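# Open an umbrella fully and stand it on the table

## Task

Spread the umbrella open far enough that its catch locks it in the open state, then leave it on the table supported by two points: its handle and the rim of its canopy.

## Robot and tools

ROBOT. There are two six-joint arms, left_arm and right_arm, each with a parallel two-finger gripper. left_arm sits on the +y side and right_arm on the -y side; these names do not match left and right in the images. Calibrated base positions in the scene frame are left_arm (-0.011, +0.307, 0) m with quat_wxyz (+1.000, 0, 0, -0.013), and right_arm (+0.020, -0.273, 0) m with quat_wxyz (+0.999, 0, 0, +0.033). Joint order within each arm is waist, shoulder, elbow, wrist pitch, wrist yaw, wrist roll. Stated ranges in rad: waist -2.618..3.054, shoulder 0..3.142, elbow 0..3.142, wrist pitch -1.571..1.571, wrist yaw -1.571..1.571, wrist roll -2.094..2.094. The true ends may differ from these by up to 0.059 rad.

FRAME. The scene frame has its origin at table-top height, midway between the nominal bases. +x points out over the table, +z points up. Fingers extend along the gripper's +z and close along its y. end_effector_position is the point between the pads, roughly 1 cm behind the tips. It is given in metres and is less exact at long reach.

execute_actions(actions, cameras). actions is a list of actions. Each action is a list of 1 to 15 rows, and each row is played for one 1/30 s step. An action always lasts 15 steps (0.5 s); if it has fewer rows, its last row is held. Every row has 14 numbers in [-1, 1], covering both arms even when only one moves. The order is left_arm waist, shoulder, elbow, wrist pitch, wrist yaw, wrist roll, opening, then the same seven for right_arm. The six joint numbers are offsets, not poses. They count from the Joint targets at the start of that action, not from the previous row. They are scaled: 1.0 equals 1.202 rad for the waist, 1.258 for the shoulder, 1.238 for the elbow, 2.073 for wrist pitch, and 2.022 for wrist yaw and roll. If you send the same offset in the next action, the joint moves by that amount again. To hold an arm still, send 0 for its joints. Opening is absolute: +1 is fully open and -1 is closed. Sending 0 there is a real command, so to leave a gripper unchanged, send its current command again. If an action would push a joint more than 0.059 rad outward past its range, that action is rejected for both arms. If the first action fails this check, or any action is malformed, the whole call is rejected. An empty actions list only reports state. cameras can be a list of names (cam_high, cam_low, cam_left_wrist, cam_right_wrist); omit it, or pass null or ["all"], to get all of them. [] returns none, and an unknown name invalidates the call.

move(target, speed, blend, opening_speed, blocking, cameras). target is a single 14-number row, laid out and scaled as above, or a list of up to 15 such rows that differ only in their joint numbers. Every row is an offset from the current Joint targets, and all rows in a list count from that same start. All joints travel in sync, so the grippers follow curved paths. speed is the peak speed in rad/s of whichever joint has the farthest to go: 0.01 to 2, default 0.5. It can be one value or one per target. blend, in rad, rounds off intermediate waypoints. opening_speed is the rate of gripper opening per second on the -1..+1 scale, at least 0.2; without it the opening is sent at once. A path takes at least 0.5 s, and one longer than 10 s stops short. With blocking=false the call returns after about 0.5 s while the motion continues, and you must call wait or stop before commanding again. The move: line reports how it ended: done, off_target (at rest but more than 0.035 rad away), moving, held, or fault. It also reports limits=held, and the worst joint error for each arm. done does not tell you whether there is contact.

wait(seconds 0..10) runs the sim with commands held. stop() brakes a running move. zoom_image(camera, region=[x0,y0,x1,y1] in pixels, at most 504x504) enlarges part of the most recent image. read_manual returns only licence texts. finished_scene(scene, chance_done 1..99) ends the current scene permanently, so call it only when the umbrella is latched and resting stably by itself.

MOTION LIMITS. Each joint's target may only lead its measured angle by a fixed amount per step: waist 0.202, shoulder 0.258, elbow 0.238, wrist pitch 0.573, wrist yaw and roll 0.522 rad. Targets that would place the gripper more than 100 mm from where it is measured are scaled back. Big offsets therefore need several actions, and very small ones may not move the joint at all. Read Joint targets before each command; if a motion is unfinished, send the remainder from there.

RESULTS. Joint positions and Joint velocities are listed per arm (rad, rad/s), followed by the pad gap (m; 0.094 means fully open). Joint targets is the baseline for your next offsets. Tool commands shows the current gripper commands. Joint torques are in N m, are noisy and offset, and joints 1-3 wrap around at ±28. grip_measured uses the opening scale and reads slightly wide when empty; when squeezing it reads below the object's width. grip_effort_nm is the gripper motor's effort (negative means closing) and is not a pad force. "joint sent to its limit" means a joint was clamped at its end. "joint command not followed" means the clearance check altered targets; it does not keep the two grippers apart.

CAMERAS. All four images are 896x504: cam_high, cam_low, cam_left_wrist, cam_right_wrist.

AVOID. Do not drop the umbrella or release it while it is still moving. Avoid fast impacts and pressing hard, and avoid contact between the two arms, which can end the scene. Nothing may leave the table. If an arm is stuck pushing, command its targets back past its measured position. Holding loads, reaching far out, or straining against something heats the motors: MOTOR HOT appears at 75 °C, at 90 °C the arm folds up and stays idle, and at 100 °C it goes limp.

Each tool is called after ">>>" as name([rows], argument=value, ...), one row to a line, values as JSON.

## Session

>>> execute_actions(actions=[])

Scene clock: 0.00 s.
left_arm: end_effector_position=(+0.4009, +0.3124, +0.1153) grip_measured=+1.000 grip_effort_nm=n/a end_effector_quat_wxyz=(+0.594, -0.013, +0.802, +0.053) | right_arm: end_effector_position=(+0.4041, -0.2764, +0.0911) grip_measured=+1.000 grip_effort_nm=n/a end_effector_quat_wxyz=(+0.575, +0.048, +0.814, -0.071)
Joint names: [waist, shoulder, elbow, wrist pitch, wrist yaw, wrist roll]
Joint positions: left_arm=[-0.029 1.555 0.428 0.832 -0.154 0.026 0.094] | right_arm=[0.054 1.542 0.327 0.865 0.285 0.038 0.094]
Joint velocities: left_arm=[-0.002 -0.007 -0.002 -0.066 -0.037 -0.007 0] | right_arm=[0.002 -0.007 -0.022 -0.095 0.037 0.007 0]
Joint torques (N m): no reading
Motor temperatures (°C): left_arm=[34 36 40 34 32 32 30] | right_arm=[35 35 35 33 33 34 34]
Heat: left arm: 40 °C; right arm: 35 °C.
Joint targets: left_arm=[-0.029 1.552 0.431 0.824 -0.154 0.026] | right_arm=[0.054 1.537 0.332 0.864 0.287 0.038]
Tool commands: left_gripper/opening=+1.0 right_gripper/opening=+1.0

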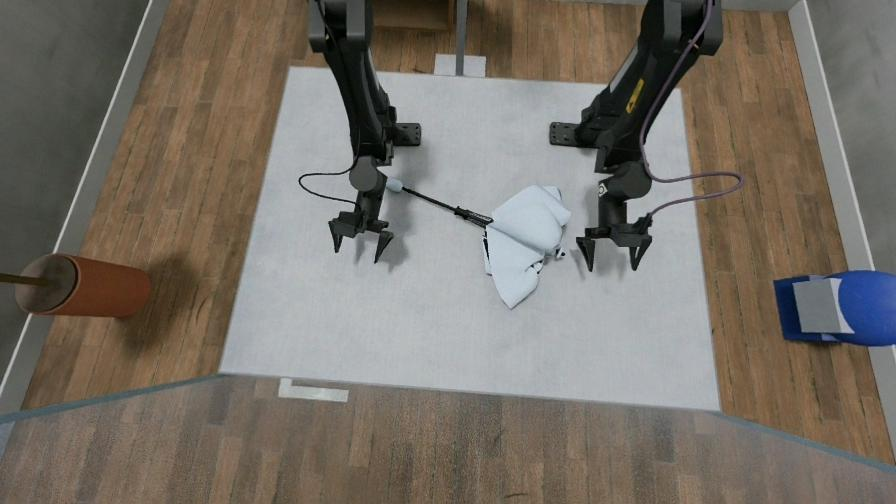

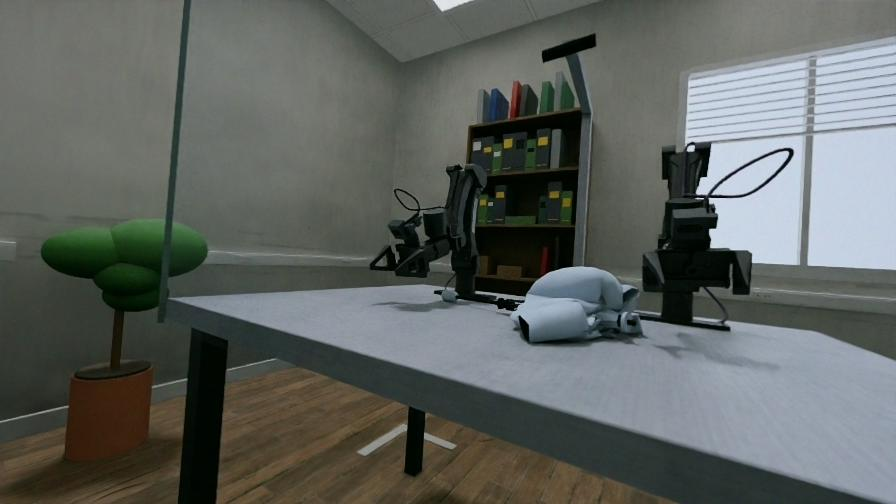

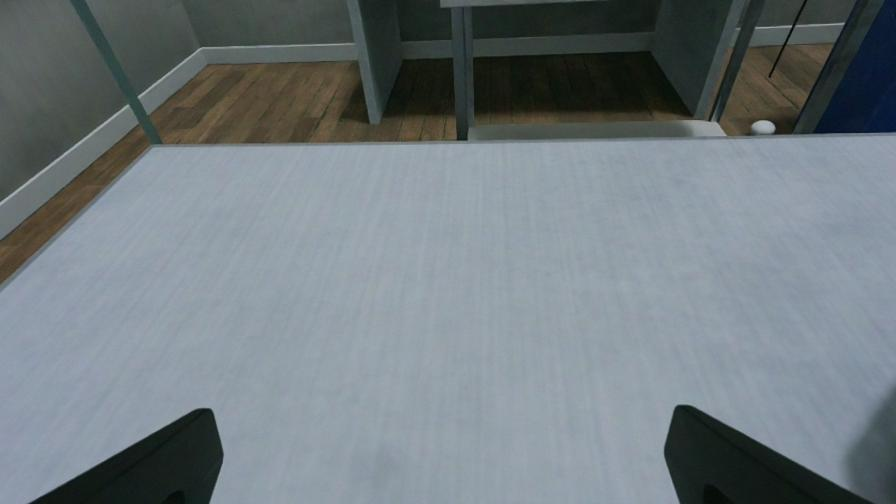

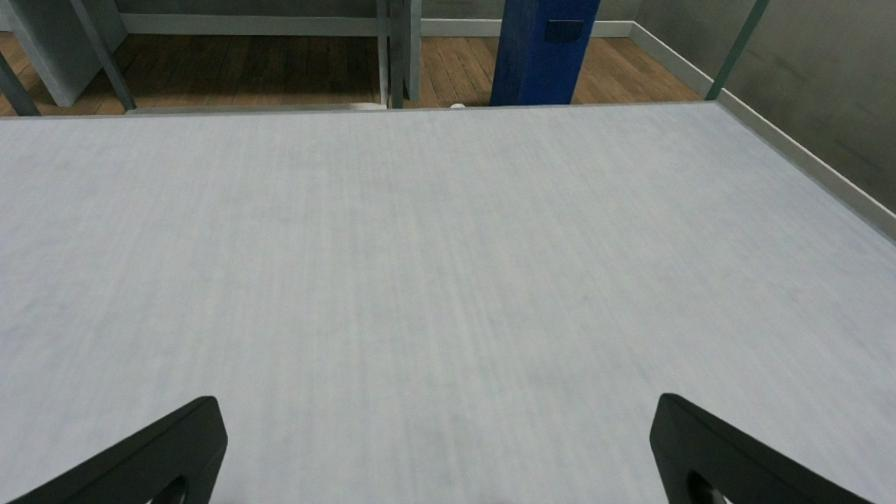

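>>> zoom_image(camera="cam_high", region=[370, 150, 620, 330])

>>> zoom_image(camera="cam_low", region=[400, 230, 700, 380])

Scaled by 2.016 from the camera's 896x504 image, which has a finer 1280x720 frame.

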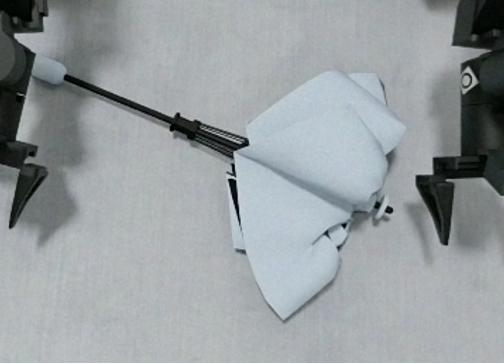

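Scaled by 1.680 from the camera's 896x504 image, which has a finer 1280x720 frame.

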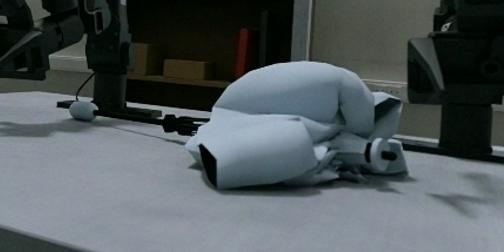

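>>> move(target=[-0.308, -0.05, 0.714, -1.0, 0.076, -0.013, 1.0, 0, 0, 0, 0, 0, 0, 1.0], speed=1.2)

Scene clock: 19.03 s.
left_arm: end_effector_position=(+0.2495, +0.1928, +0.1420) grip_measured=+1.000 grip_effort_nm=-0.007 end_effector_quat_wxyz=(+0.059, +0.210, +0.976, -0.009) | right_arm: end_effector_position=(+0.4041, -0.2764, +0.0911) grip_measured=+1.000 grip_effort_nm=-0.032 end_effector_quat_wxyz=(+0.575, +0.048, +0.814, -0.071)
Joint names: [waist, shoulder, elbow, wrist pitch, wrist yaw, wrist roll]
Joint positions: left_arm=[-0.394 1.505 1.291 -1.238 -0.007 0.005 0.094] | right_arm=[0.054 1.542 0.327 0.865 0.285 0.038 0.094]
Joint velocities: left_arm=[0.007 -0.002 0.002 -0.037 -0.022 0.007 0] | right_arm=[-0.002 -0.022 0.007 0.081 -0.022 -0.022 0]
Joint torques (N m): left_arm=[-0.43 -6.28 8.4 0.63 0.04 -0.02] | right_arm=[0.05 -4.75 5.91 1.88 0.09 0.02]
Motor temperatures (°C): left_arm=[34 36 41 37 32 32 30] | right_arm=[35 36 36 36 33 34 34]
Heat: left arm: 41 °C; right arm: 36 °C.
Joint targets: left_arm=[-0.399 1.490 1.315 -1.250 -0.001 0.000] | right_arm=[0.054 1.537 0.332 0.864 0.287 0.038]
move: done

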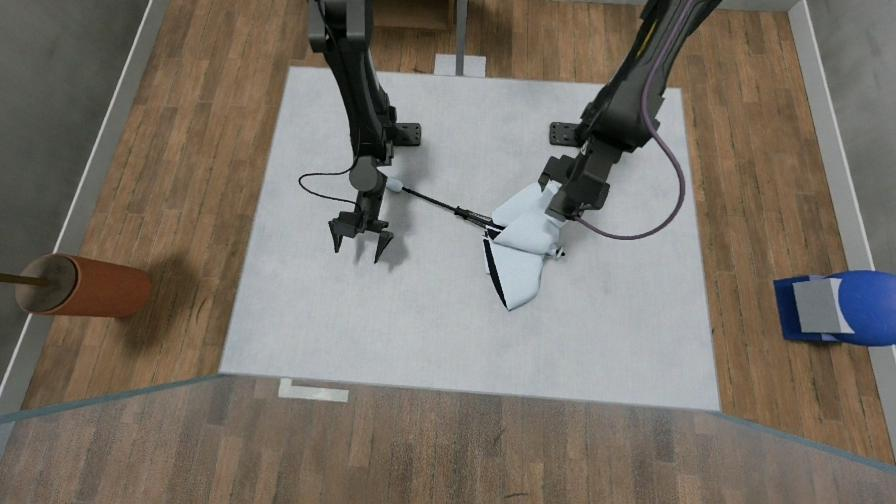

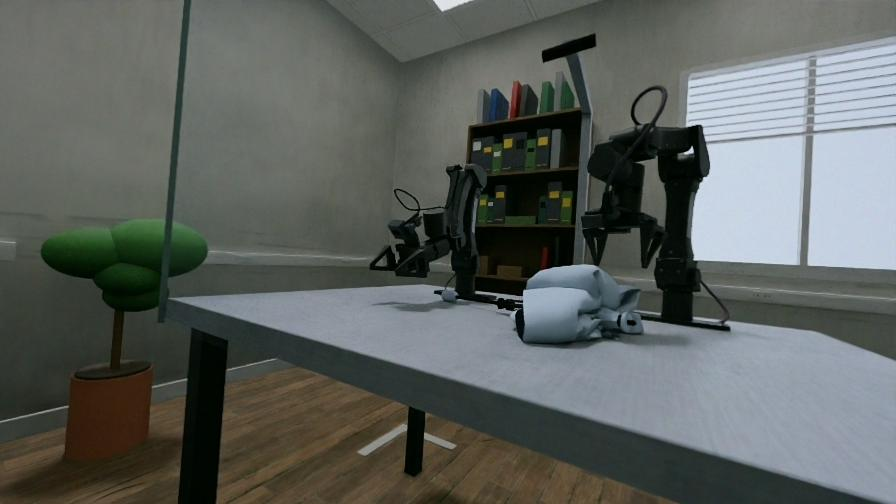

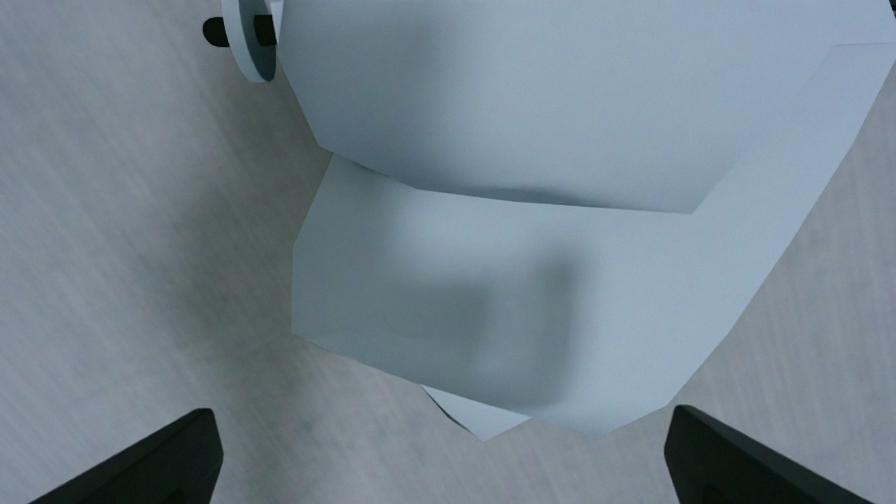

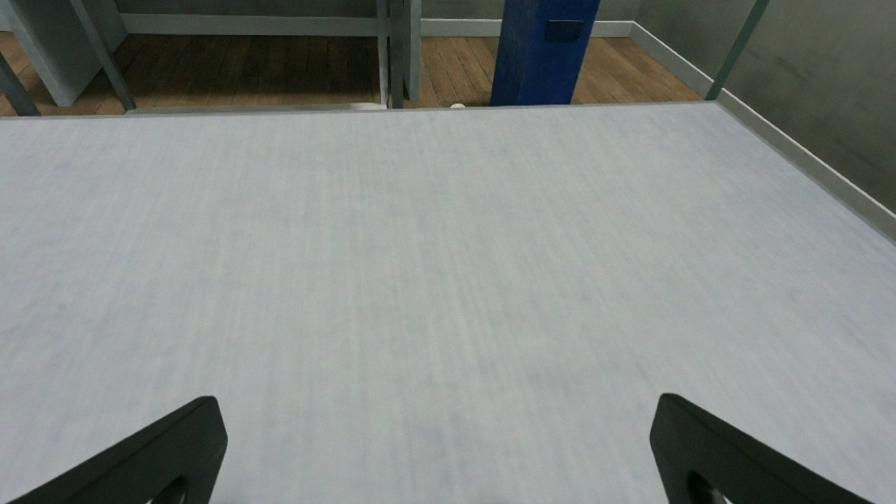

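>>> move(target=[0, 0, 0, 0, 0, 0, 1.0, 0.113, -0.109, 0.459, -0.5615, -0.0727, -0.2166, 1.0], speed=1.2, cameras=[])

Scene clock: 31.90 s.
left_arm: end_effector_position=(+0.2492, +0.1929, +0.1420) grip_measured=+1.000 grip_effort_nm=-0.012 end_effector_quat_wxyz=(+0.058, +0.210, +0.976, -0.009) | right_arm: end_effector_position=(+0.4009, -0.2022, +0.1197) grip_measured=+1.000 grip_effort_nm=-0.027 end_effector_quat_wxyz=(+0.353, -0.267, +0.891, -0.096)
Joint names: [waist, shoulder, elbow, wrist pitch, wrist yaw, wrist roll]
Joint positions: left_arm=[-0.394 1.505 1.291 -1.239 -0.006 0.005 0.094] | right_arm=[0.185 1.422 0.87 -0.282 0.153 -0.39 0.094]
Joint velocities: left_arm=[0.007 -0.002 -0.012 0.051 -0.007 -0.051 0] | right_arm=[-0.007 -0.012 -0.007 0.007 0.022 0.037 0]
Joint torques (N m): left_arm=[-0.42 -6.28 8.42 0.64 0.04 -0.02] | right_arm=[0.4 -6.75 10.07 1.36 -0.06 -0.06]
Motor temperatures (°C): left_arm=[34 37 42 36 32 32 30] | right_arm=[35 36 36 37 33 34 34]
Heat: left arm: 42 °C; right arm: 37 °C.
Joint targets: left_arm=[-0.399 1.490 1.315 -1.249 0.000 0.000] | right_arm=[0.189 1.399 0.901 -0.300 0.140 -0.399]
move: done
No camera images: "cameras" was empty.

>>> move(target=[0, 0, 0, 0, 0, 0, 1.0, 0.108, -0.098, 0.196, -0.549, -0.069, -0.212, 1.0], speed=1.0)

Scene clock: 35.20 s.
left_arm: end_effector_position=(+0.2492, +0.1929, +0.1420) grip_measured=+1.000 grip_effort_nm=-0.007 end_effector_quat_wxyz=(+0.058, +0.210, +0.976, -0.009) | right_arm: end_effector_position=(+0.1989, -0.2039, +0.1388) grip_measured=+1.000 grip_effort_nm=-0.042 end_effector_quat_wxyz=(-0.017, -0.564, +0.826, -0.005)
Joint names: [waist, shoulder, elbow, wrist pitch, wrist yaw, wrist roll]
Joint positions: left_arm=[-0.394 1.505 1.291 -1.239 -0.006 0.005 0.094] | right_arm=[0.314 1.294 1.111 -1.42 0.018 -0.817 0.094]
Joint velocities: left_arm=[0.007 -0.007 0.017 -0.022 -0.007 0.037 0] | right_arm=[-0.017 -0.012 0.012 -0.081 -0.007 0.007 0]
Joint torques (N m): left_arm=[-0.43 -6.27 8.42 0.64 0.04 -0.02] | right_arm=[0.51 -4.51 9.24 0.17 -0.16 -0.11]
Motor temperatures (°C): left_arm=[34 37 43 36 32 32 30] | right_arm=[35 36 36 37 33 34 34]
Heat: left arm: 43 °C; right arm: 37 °C.
Joint targets: left_arm=[-0.399 1.490 1.315 -1.249 0.000 0.000] | right_arm=[0.319 1.276 1.143 -1.438 0.001 -0.828]
move: done

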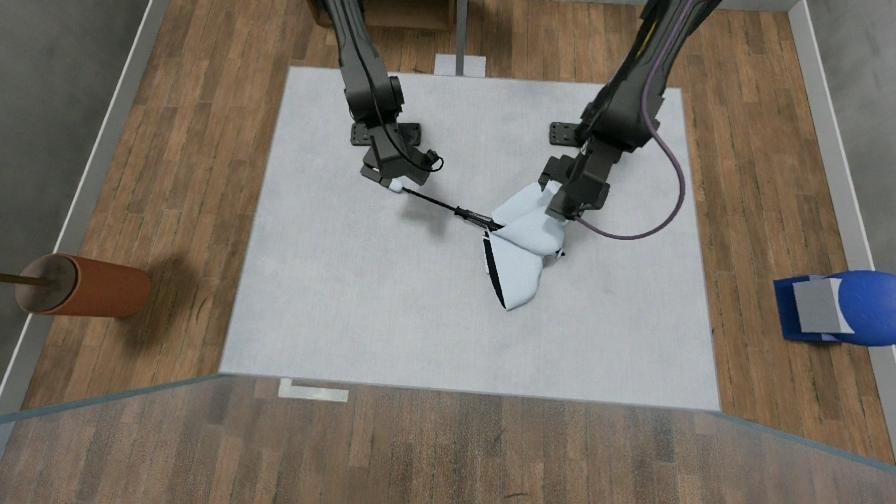

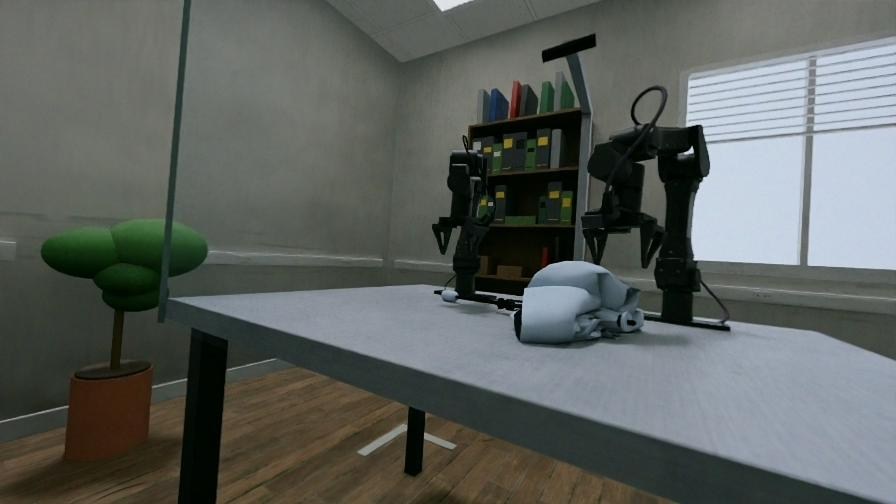

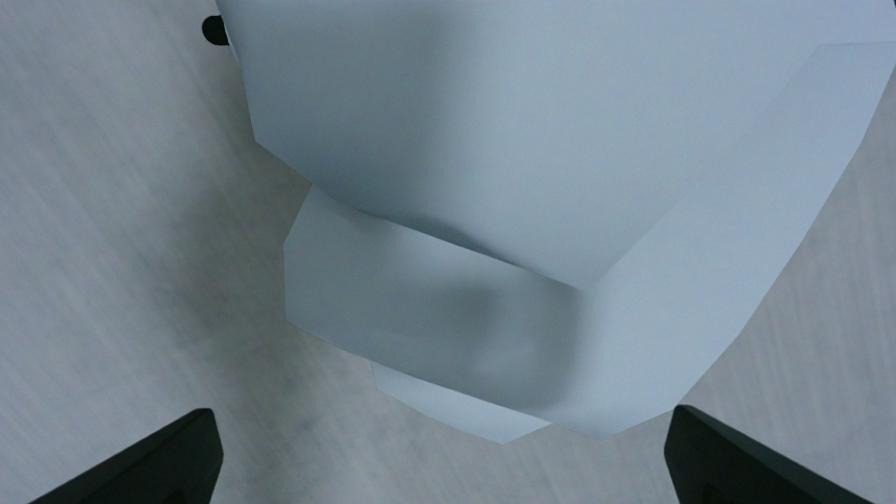

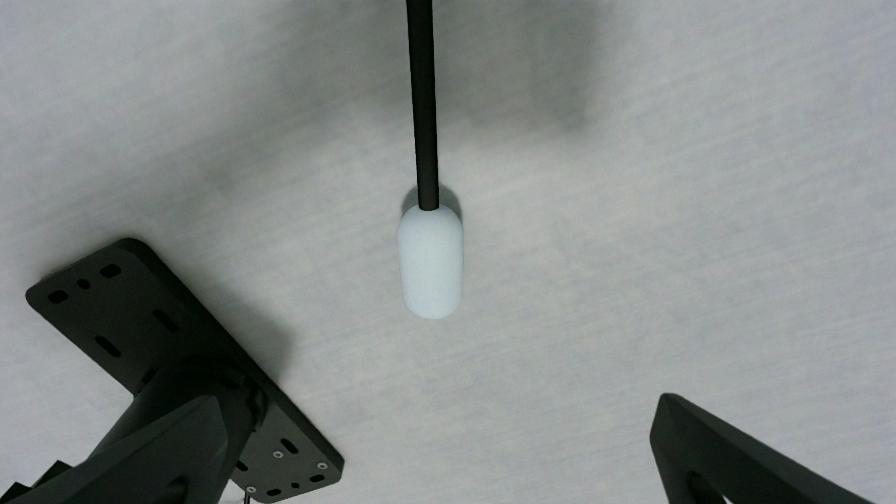

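>>> move(target=[0, 0, 0, 0, 0, 0, 1.0, -0.0807, -0.0787, -0.2738, 0.1312, -0.0054, -0.0603, 1.0], speed=0.7, cameras=["cam_right_wrist"])

Scene clock: 64.30 s.
left_arm: end_effector_position=(+0.2492, +0.1929, +0.1420) grip_measured=+1.000 grip_effort_nm=-0.012 end_effector_quat_wxyz=(+0.058, +0.210, +0.976, -0.009) | right_arm: end_effector_position=(+0.1891, -0.2222, +0.0820) grip_measured=+1.000 grip_effort_nm=-0.051 end_effector_quat_wxyz=(+0.005, -0.578, +0.816, -0.006)
Joint names: [waist, shoulder, elbow, wrist pitch, wrist yaw, wrist roll]
Joint positions: left_arm=[-0.394 1.505 1.291 -1.239 -0.006 0.005 0.094] | right_arm=[0.228 1.196 0.821 -1.183 0.007 -0.939 0.094]
Joint velocities: left_arm=[0.007 -0.017 0.012 0.022 0.051 0.007 0] | right_arm=[-0.002 0.002 -0.007 0.022 0.022 -0.007 0]
Joint torques (N m): left_arm=[-0.44 -6.27 8.4 0.65 0.04 -0.02] | right_arm=[-0.54 -3.88 5.03 0.55 -0.18 -0.11]
Motor temperatures (°C): left_arm=[34 37 43 35 32 32 30] | right_arm=[35 36 38 34 33 34 34]
Heat: left arm: 43 °C; right arm: 38 °C.
Joint targets: left_arm=[-0.399 1.490 1.315 -1.249 0.000 -0.001] | right_arm=[0.222 1.177 0.804 -1.166 -0.010 -0.950]
move: done
Images, in order (width x height): cam_right_wrist 896x504.

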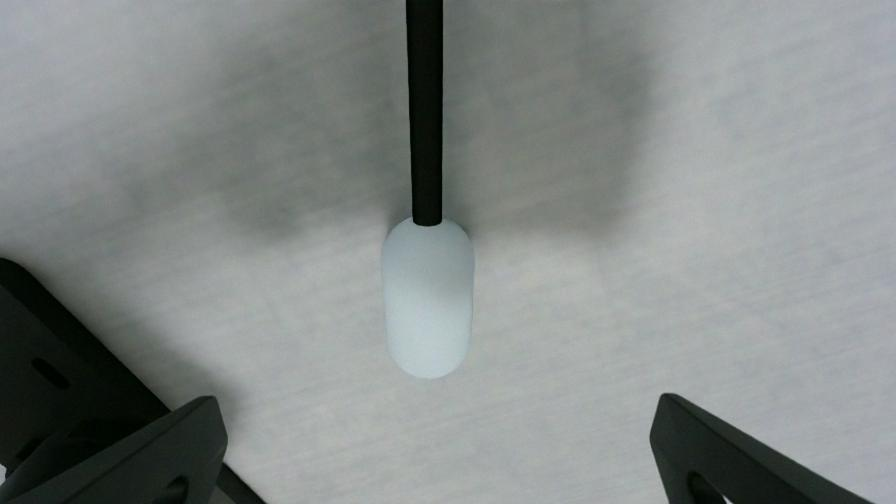

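>>> move(target=[0, 0, 0, 0, 0, 0, 1.0, -0.0033, 0.0604, -0.172, 0.1293, 0, 0, 1.0], speed=0.4, cameras=["cam_right_wrist"])

Scene clock: 77.73 s.
left_arm: end_effector_position=(+0.2492, +0.1929, +0.1420) grip_measured=+1.000 grip_effort_nm=-0.007 end_effector_quat_wxyz=(+0.058, +0.210, +0.976, -0.009) | right_arm: end_effector_position=(+0.1856, -0.2240, +0.0225) grip_measured=+1.000 grip_effort_nm=-0.037 end_effector_quat_wxyz=(+0.007, -0.577, +0.817, -0.006)
Joint names: [waist, shoulder, elbow, wrist pitch, wrist yaw, wrist roll]
Joint positions: left_arm=[-0.394 1.505 1.291 -1.239 -0.006 0.005 0.094] | right_arm=[0.224 1.247 0.608 -0.915 0.007 -0.939 0.094]
Joint velocities: left_arm=[-0.012 -0.017 0.012 -0.022 0.051 0.022 0] | right_arm=[0.002 -0.027 0.002 0.007 0.037 0.007 0]
Joint torques (N m): left_arm=[-0.44 -6.27 8.4 0.64 0.04 -0.01] | right_arm=[-0.53 -2.02 4.71 0.54 -0.17 -0.09]
Motor temperatures (°C): left_arm=[34 37 43 35 32 32 30] | right_arm=[35 36 37 34 33 34 34]
Heat: left arm: 43 °C; right arm: 37 °C.
Joint targets: left_arm=[-0.399 1.490 1.315 -1.249 0.000 -0.001] | right_arm=[0.218 1.253 0.591 -0.898 -0.010 -0.950]
move: done
Images, in order (width x height): cam_right_wrist 896x504.

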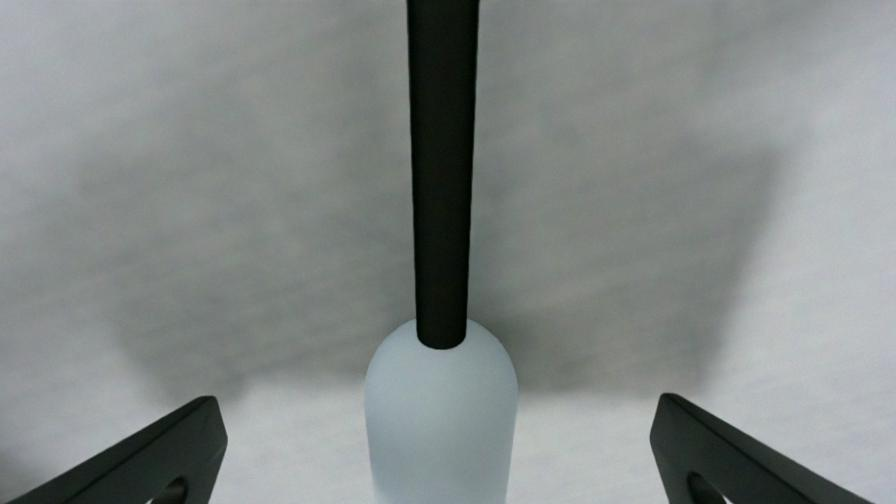

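>>> move(target=[0, 0, 0, 0, 0, 0, 1.0, 0, 0.0159, -0.0105, 0.0159, 0, 0, 1.0], speed=0.3, cameras=[])

>>> move(target=[0, 0, 0, 0, 0, 0, 1.0, 0, 0, 0, 0, 0, 0, -0.6], opening_speed=1.0, cameras=["cam_right_wrist"])

Scene clock: 82.27 s.
left_arm: end_effector_position=(+0.2492, +0.1929, +0.1420) grip_measured=+1.000 grip_effort_nm=-0.007 end_effector_quat_wxyz=(+0.058, +0.210, +0.976, -0.009) | right_arm: end_effector_position=(+0.1878, -0.2233, +0.0172) grip_measured=+1.000 grip_effort_nm=-0.042 end_effector_quat_wxyz=(+0.009, -0.577, +0.817, -0.006)
Joint names: [waist, shoulder, elbow, wrist pitch, wrist yaw, wrist roll]
Joint positions: left_arm=[-0.394 1.505 1.291 -1.239 -0.006 0.005 0.094] | right_arm=[0.224 1.265 0.596 -0.882 0.007 -0.939 0.094]
Joint velocities: left_arm=[-0.007 -0.002 -0.002 0.007 0.007 0.007 0] | right_arm=[-0.012 -0.002 -0.007 -0.022 -0.007 -0.022 0]
Joint torques (N m): left_arm=[-0.43 -6.27 8.42 0.64 0.04 -0.02] | right_arm=[-0.53 -2.03 4.46 0.57 -0.17 -0.09]
Motor temperatures (°C): left_arm=[34 37 43 35 32 32 30] | right_arm=[35 36 37 34 33 34 34]
Heat: left arm: 43 °C; right arm: 37 °C.
Joint targets: left_arm=[-0.399 1.490 1.315 -1.249 0.000 -0.001] | right_arm=[0.218 1.273 0.578 -0.865 -0.010 -0.950]
move: done
No camera images: "cameras" was empty.

Scene clock: 84.07 s.
left_arm: end_effector_position=(+0.2492, +0.1929, +0.1420) grip_measured=+1.000 grip_effort_nm=-0.012 end_effector_quat_wxyz=(+0.058, +0.210, +0.976, -0.009) | right_arm: end_effector_position=(+0.1881, -0.2232, +0.0172) grip_measured=-0.382 grip_effort_nm=-1.067 end_effector_quat_wxyz=(+0.009, -0.577, +0.817, -0.006)
Joint names: [waist, shoulder, elbow, wrist pitch, wrist yaw, wrist roll]
Joint positions: left_arm=[-0.394 1.505 1.291 -1.239 -0.006 0.005 0.094] | right_arm=[0.224 1.265 0.596 -0.881 0.006 -0.94 0.029]
Joint velocities: left_arm=[-0.002 -0.012 0.017 -0.037 -0.007 0.022 0] | right_arm=[0.022 0.002 -0.012 -0.007 0.051 -0.022 -0.001]
Joint torques (N m): left_arm=[-0.43 -6.28 8.4 0.65 0.04 -0.02] | right_arm=[-0.55 -1.98 4.51 0.56 -0.18 -0.09]
Motor temperatures (°C): left_arm=[34 37 43 35 32 32 30] | right_arm=[35 36 37 34 33 34 34]
Heat: left arm: 43 °C; right arm: 37 °C.
Joint targets: left_arm=[-0.399 1.490 1.315 -1.249 0.000 -0.001] | right_arm=[0.218 1.273 0.578 -0.865 -0.010 -0.950]
move: done
Images, in order (width x height): cam_right_wrist 896x504.

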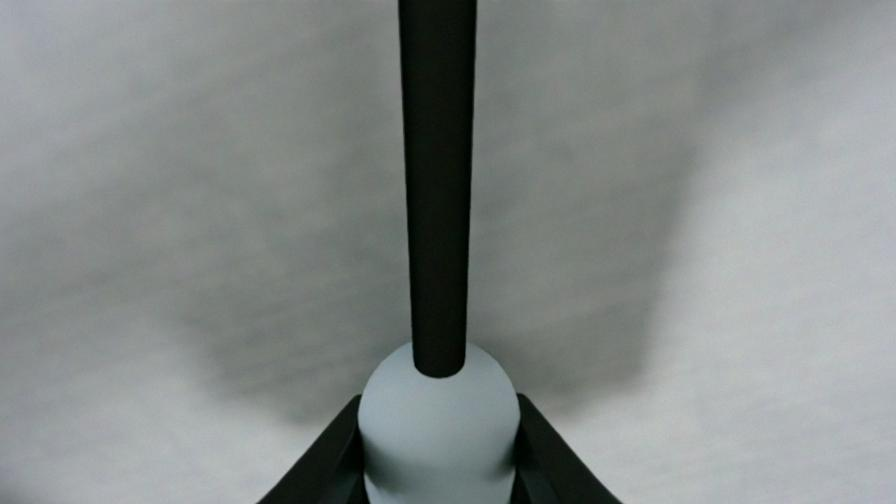

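>>> move(target=[0, 0, 0, 0, 0, 0, 1.0, 0, -0.0358, 0.1535, -0.1134, 0, 0, -0.6], speed=0.2)

Scene clock: 104.83 s.
left_arm: end_effector_position=(+0.2492, +0.1929, +0.1420) grip_measured=+1.000 grip_effort_nm=-0.007 end_effector_quat_wxyz=(+0.058, +0.210, +0.976, -0.009) | right_arm: end_effector_position=(+0.1814, -0.2258, +0.0509) grip_measured=-0.382 grip_effort_nm=-1.062 end_effector_quat_wxyz=(-0.024, -0.577, +0.816, +0.003)
Joint names: [waist, shoulder, elbow, wrist pitch, wrist yaw, wrist roll]
Joint positions: left_arm=[-0.394 1.505 1.291 -1.239 -0.006 0.005 0.094] | right_arm=[0.224 1.253 0.73 -1.095 0.01 -0.94 0.029]
Joint velocities: left_arm=[-0.002 0.002 0.002 -0.022 -0.007 0.007 0] | right_arm=[0.002 -0.017 -0.002 -0.037 -0.081 0.007 -0.001]
Joint torques (N m): left_arm=[-0.43 -6.26 8.42 0.65 0.04 -0.02] | right_arm=[-0.53 -4.63 9.59 0.24 -0.19 -0.09]
Motor temperatures (°C): left_arm=[34 37 43 35 32 32 30] | right_arm=[35 35 36 34 33 34 35]
Heat: left arm: 43 °C; right arm: 36 °C.
Joint targets: left_arm=[-0.399 1.490 1.315 -1.249 0.000 -0.001] | right_arm=[0.218 1.228 0.768 -1.100 -0.010 -0.950]
move: off_target (right_arm); right_arm: the elbow is farthest, 0.038 rad from its target

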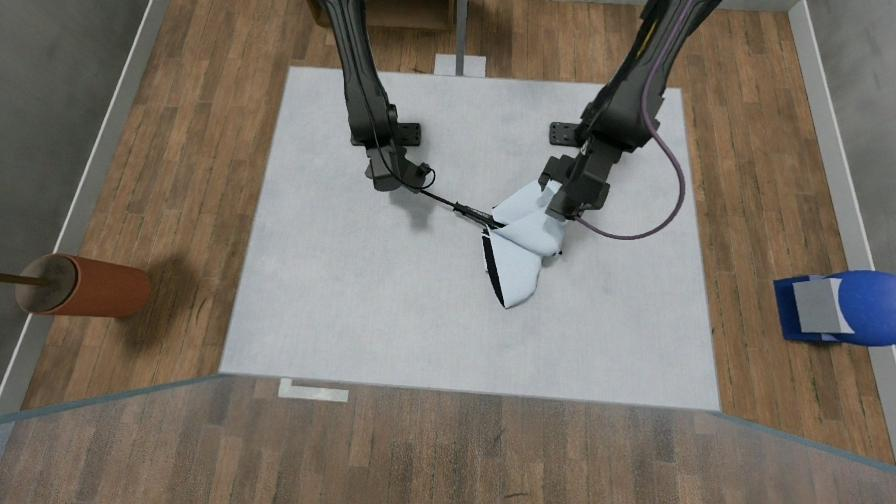

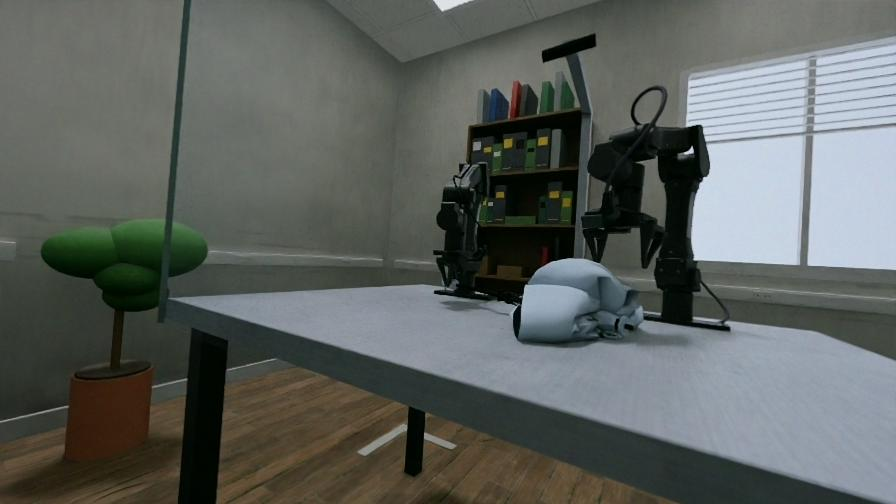

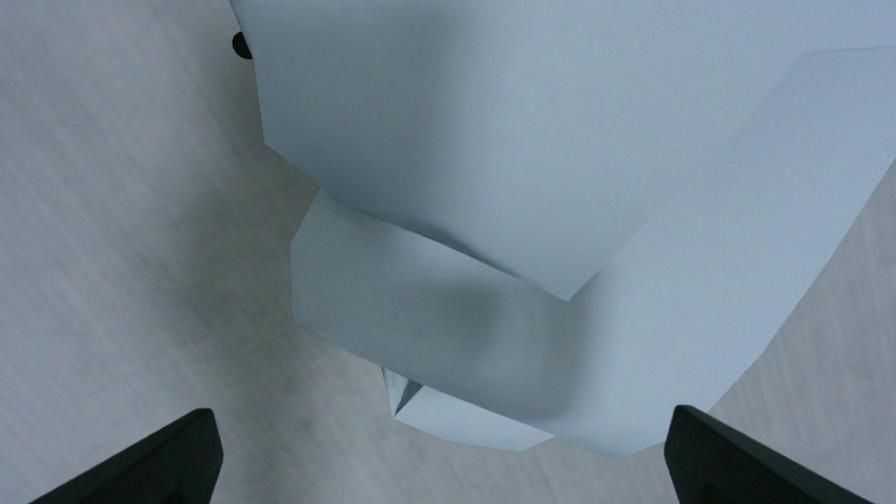

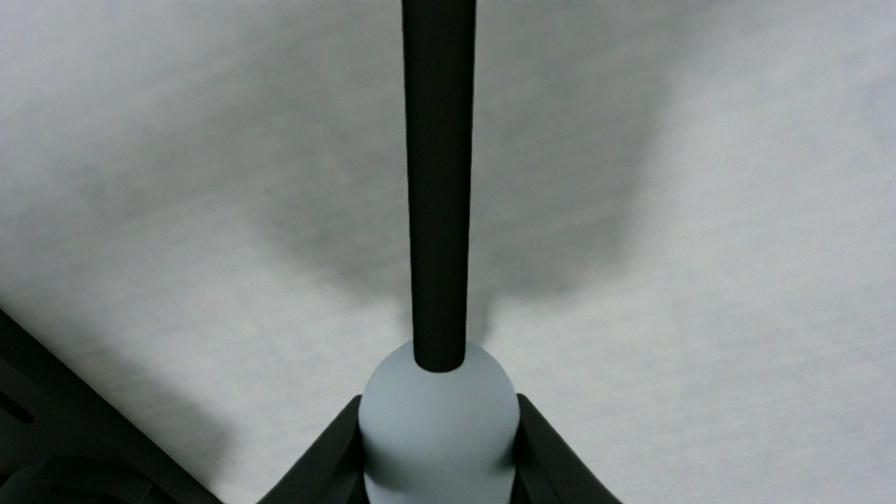

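>>> move([
  [0.5824, -0.2305, -0.0929, 0.2166, 0, 0, 1.0, 0, 0, 0, 0, 0, 0, -0.6],
  [0.5824, -0.2305, -0.0929, 0.2166, 0, 0, 1.0, 0, -0.2846, -0.0549, 0.0338, 0, 0, -0.6],
], speed=[0.9, 0.25])

Scene clock: 115.43 s.
left_arm: end_effector_position=(+0.3213, +0.4008, +0.2511) grip_measured=+1.000 grip_effort_nm=-0.007 end_effector_quat_wxyz=(+0.374, -0.124, +0.917, +0.054) | right_arm: end_effector_position=(+0.1920, -0.2237, +0.1022) grip_measured=-0.382 grip_effort_nm=-1.067 end_effector_quat_wxyz=(+0.139, -0.576, +0.804, -0.056)
Joint names: [waist, shoulder, elbow, wrist pitch, wrist yaw, wrist roll]
Joint positions: left_arm=[0.297 1.212 1.223 -0.806 -0.004 0.004 0.094] | right_arm=[0.224 0.89 0.713 -1.094 0.016 -0.956 0.029]
Joint velocities: left_arm=[-0.007 -0.012 -0.002 0.051 -0.066 -0.095 0] | right_arm=[0.007 -0.017 0.022 0.051 0.051 -0.051 0]
Joint torques (N m): left_arm=[0.35 -4.23 5.55 2.02 0.01 -0.01] | right_arm=[-0.55 -2.21 5.9 1.48 -0.27 0.08]
Motor temperatures (°C): left_arm=[34 37 43 35 32 32 30] | right_arm=[35 35 37 34 33 34 35]
Heat: left arm: 43 °C; right arm: 37 °C.
Joint targets: left_arm=[0.301 1.200 1.200 -0.800 -0.001 0.000] | right_arm=[0.218 0.870 0.700 -1.030 -0.010 -0.950]
move: off_target (right_arm); right_arm: the wrist pitch is farthest, 0.064 rad from its target

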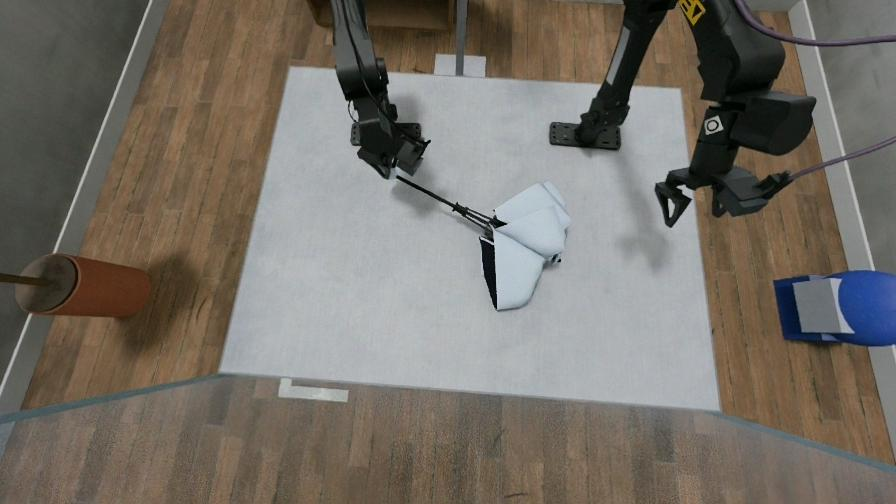

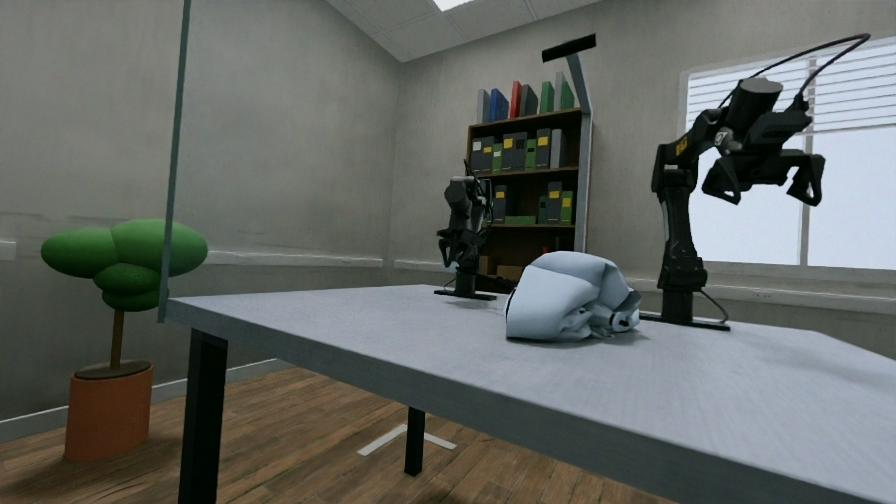

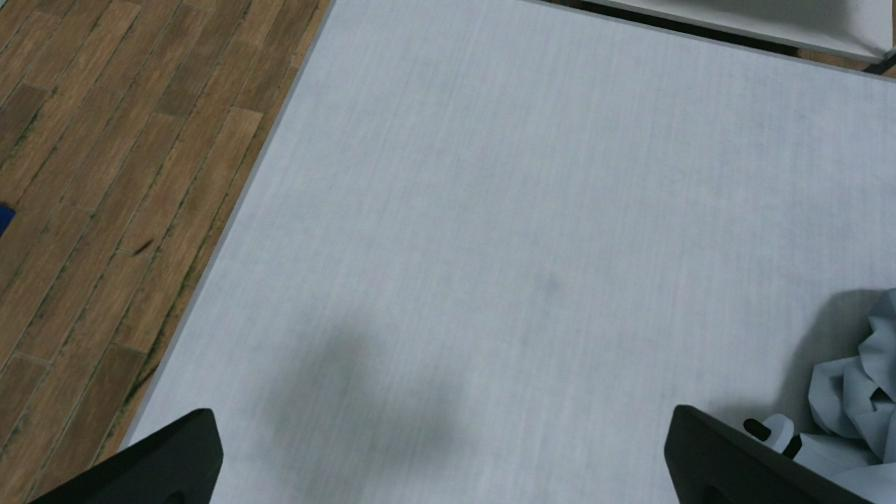

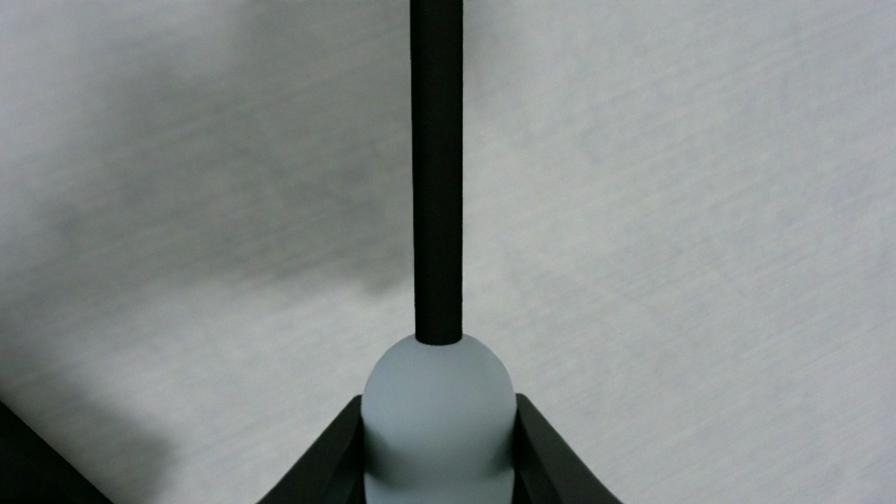

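>>> move(target=[0, 0, 0, 0, 0, 0, 1.0, 0.1265, 0.1192, 0.0606, 0.0627, 0.005, 0.4698, -0.6], speed=0.4)

Scene clock: 136.93 s.
left_arm: end_effector_position=(+0.3214, +0.4009, +0.2512) grip_measured=+1.000 grip_effort_nm=-0.007 end_effector_quat_wxyz=(+0.375, -0.124, +0.917, +0.054) | right_arm: end_effector_position=(+0.2061, -0.1885, +0.0906) grip_measured=-0.382 grip_effort_nm=-1.062 end_effector_quat_wxyz=(+0.140, -0.218, +0.965, +0.024)
Joint names: [waist, shoulder, elbow, wrist pitch, wrist yaw, wrist roll]
Joint positions: left_arm=[0.297 1.212 1.223 -0.805 -0.004 0.004 0.094] | right_arm=[0.365 1.023 0.723 -0.986 0.01 -0.015 0.029]
Joint velocities: left_arm=[0.002 -0.002 0.012 -0.022 -0.11 0.051 0] | right_arm=[0.002 -0.007 0.002 -0.007 -0.022 -0.051 0]
Joint torques (N m): left_arm=[0.36 -4.26 5.53 2.02 0.01 -0.01] | right_arm=[0.57 -1.83 11.6 1.68 -0.1 0.17]
Motor temperatures (°C): left_arm=[34 36 41 37 32 32 30] | right_arm=[35 35 36 36 33 34 36]
Heat: left arm: 41 °C; right arm: 36 °C.
Joint targets: left_arm=[0.301 1.200 1.200 -0.800 -0.001 0.000] | right_arm=[0.370 1.020 0.775 -0.900 0.000 0.000]
move: off_target (right_arm); right_arm: the wrist pitch is farthest, 0.086 rad from its target

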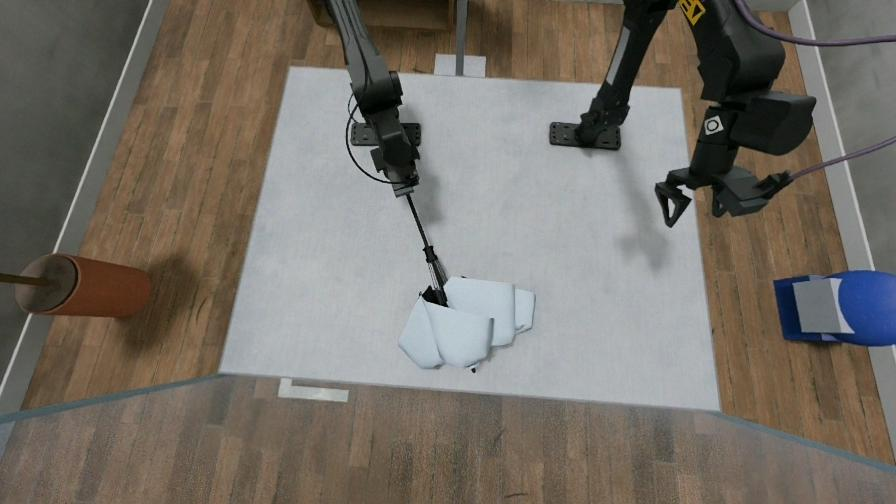

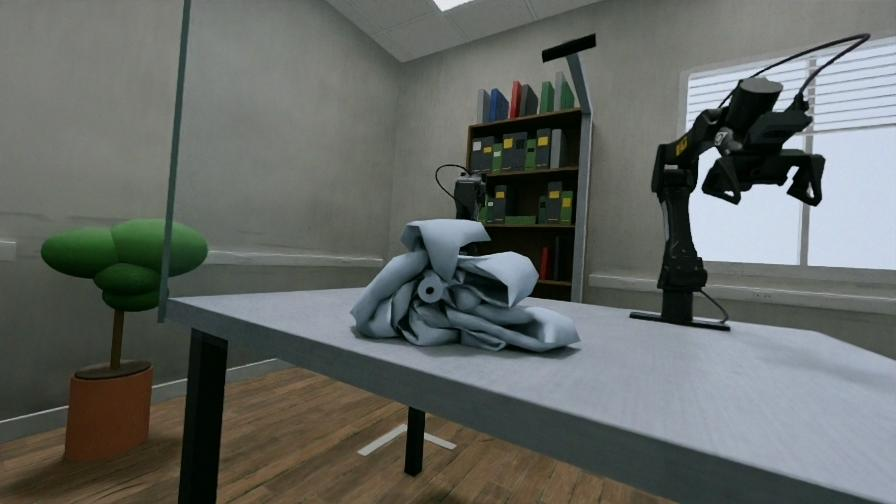

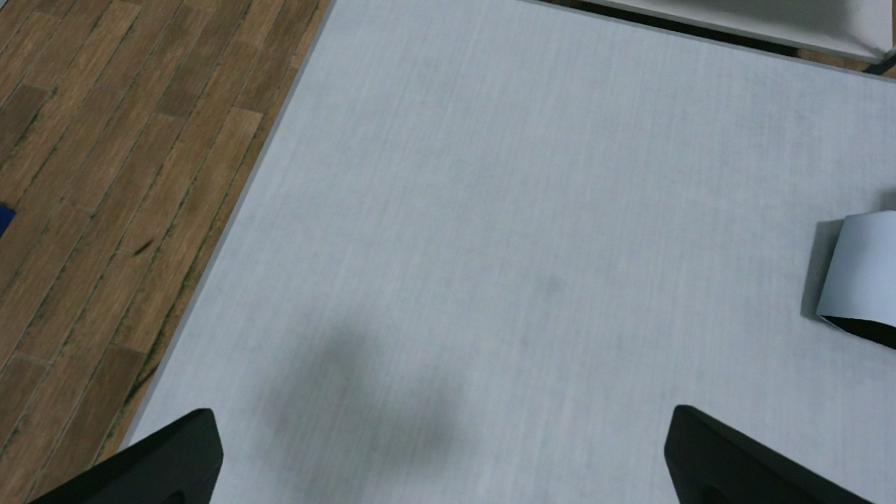

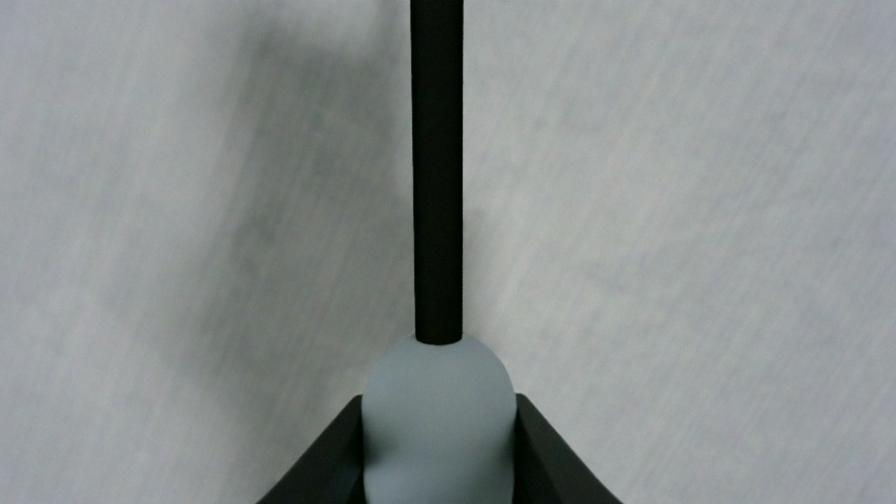

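>>> zoom_image(camera="cam_high", region=[350, 120, 560, 390])

>>> zoom_image(camera="cam_low", region=[320, 180, 620, 370])

Scaled by 1.867 from the camera's 896x504 image, which has a finer 1280x720 frame.

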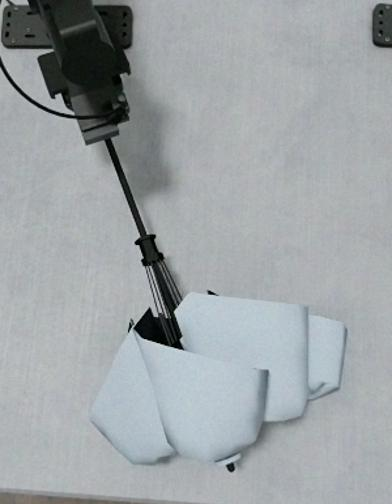

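Scaled by 1.680 from the camera's 896x504 image, which has a finer 1280x720 frame.

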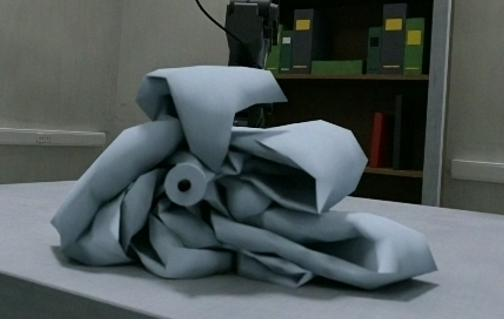

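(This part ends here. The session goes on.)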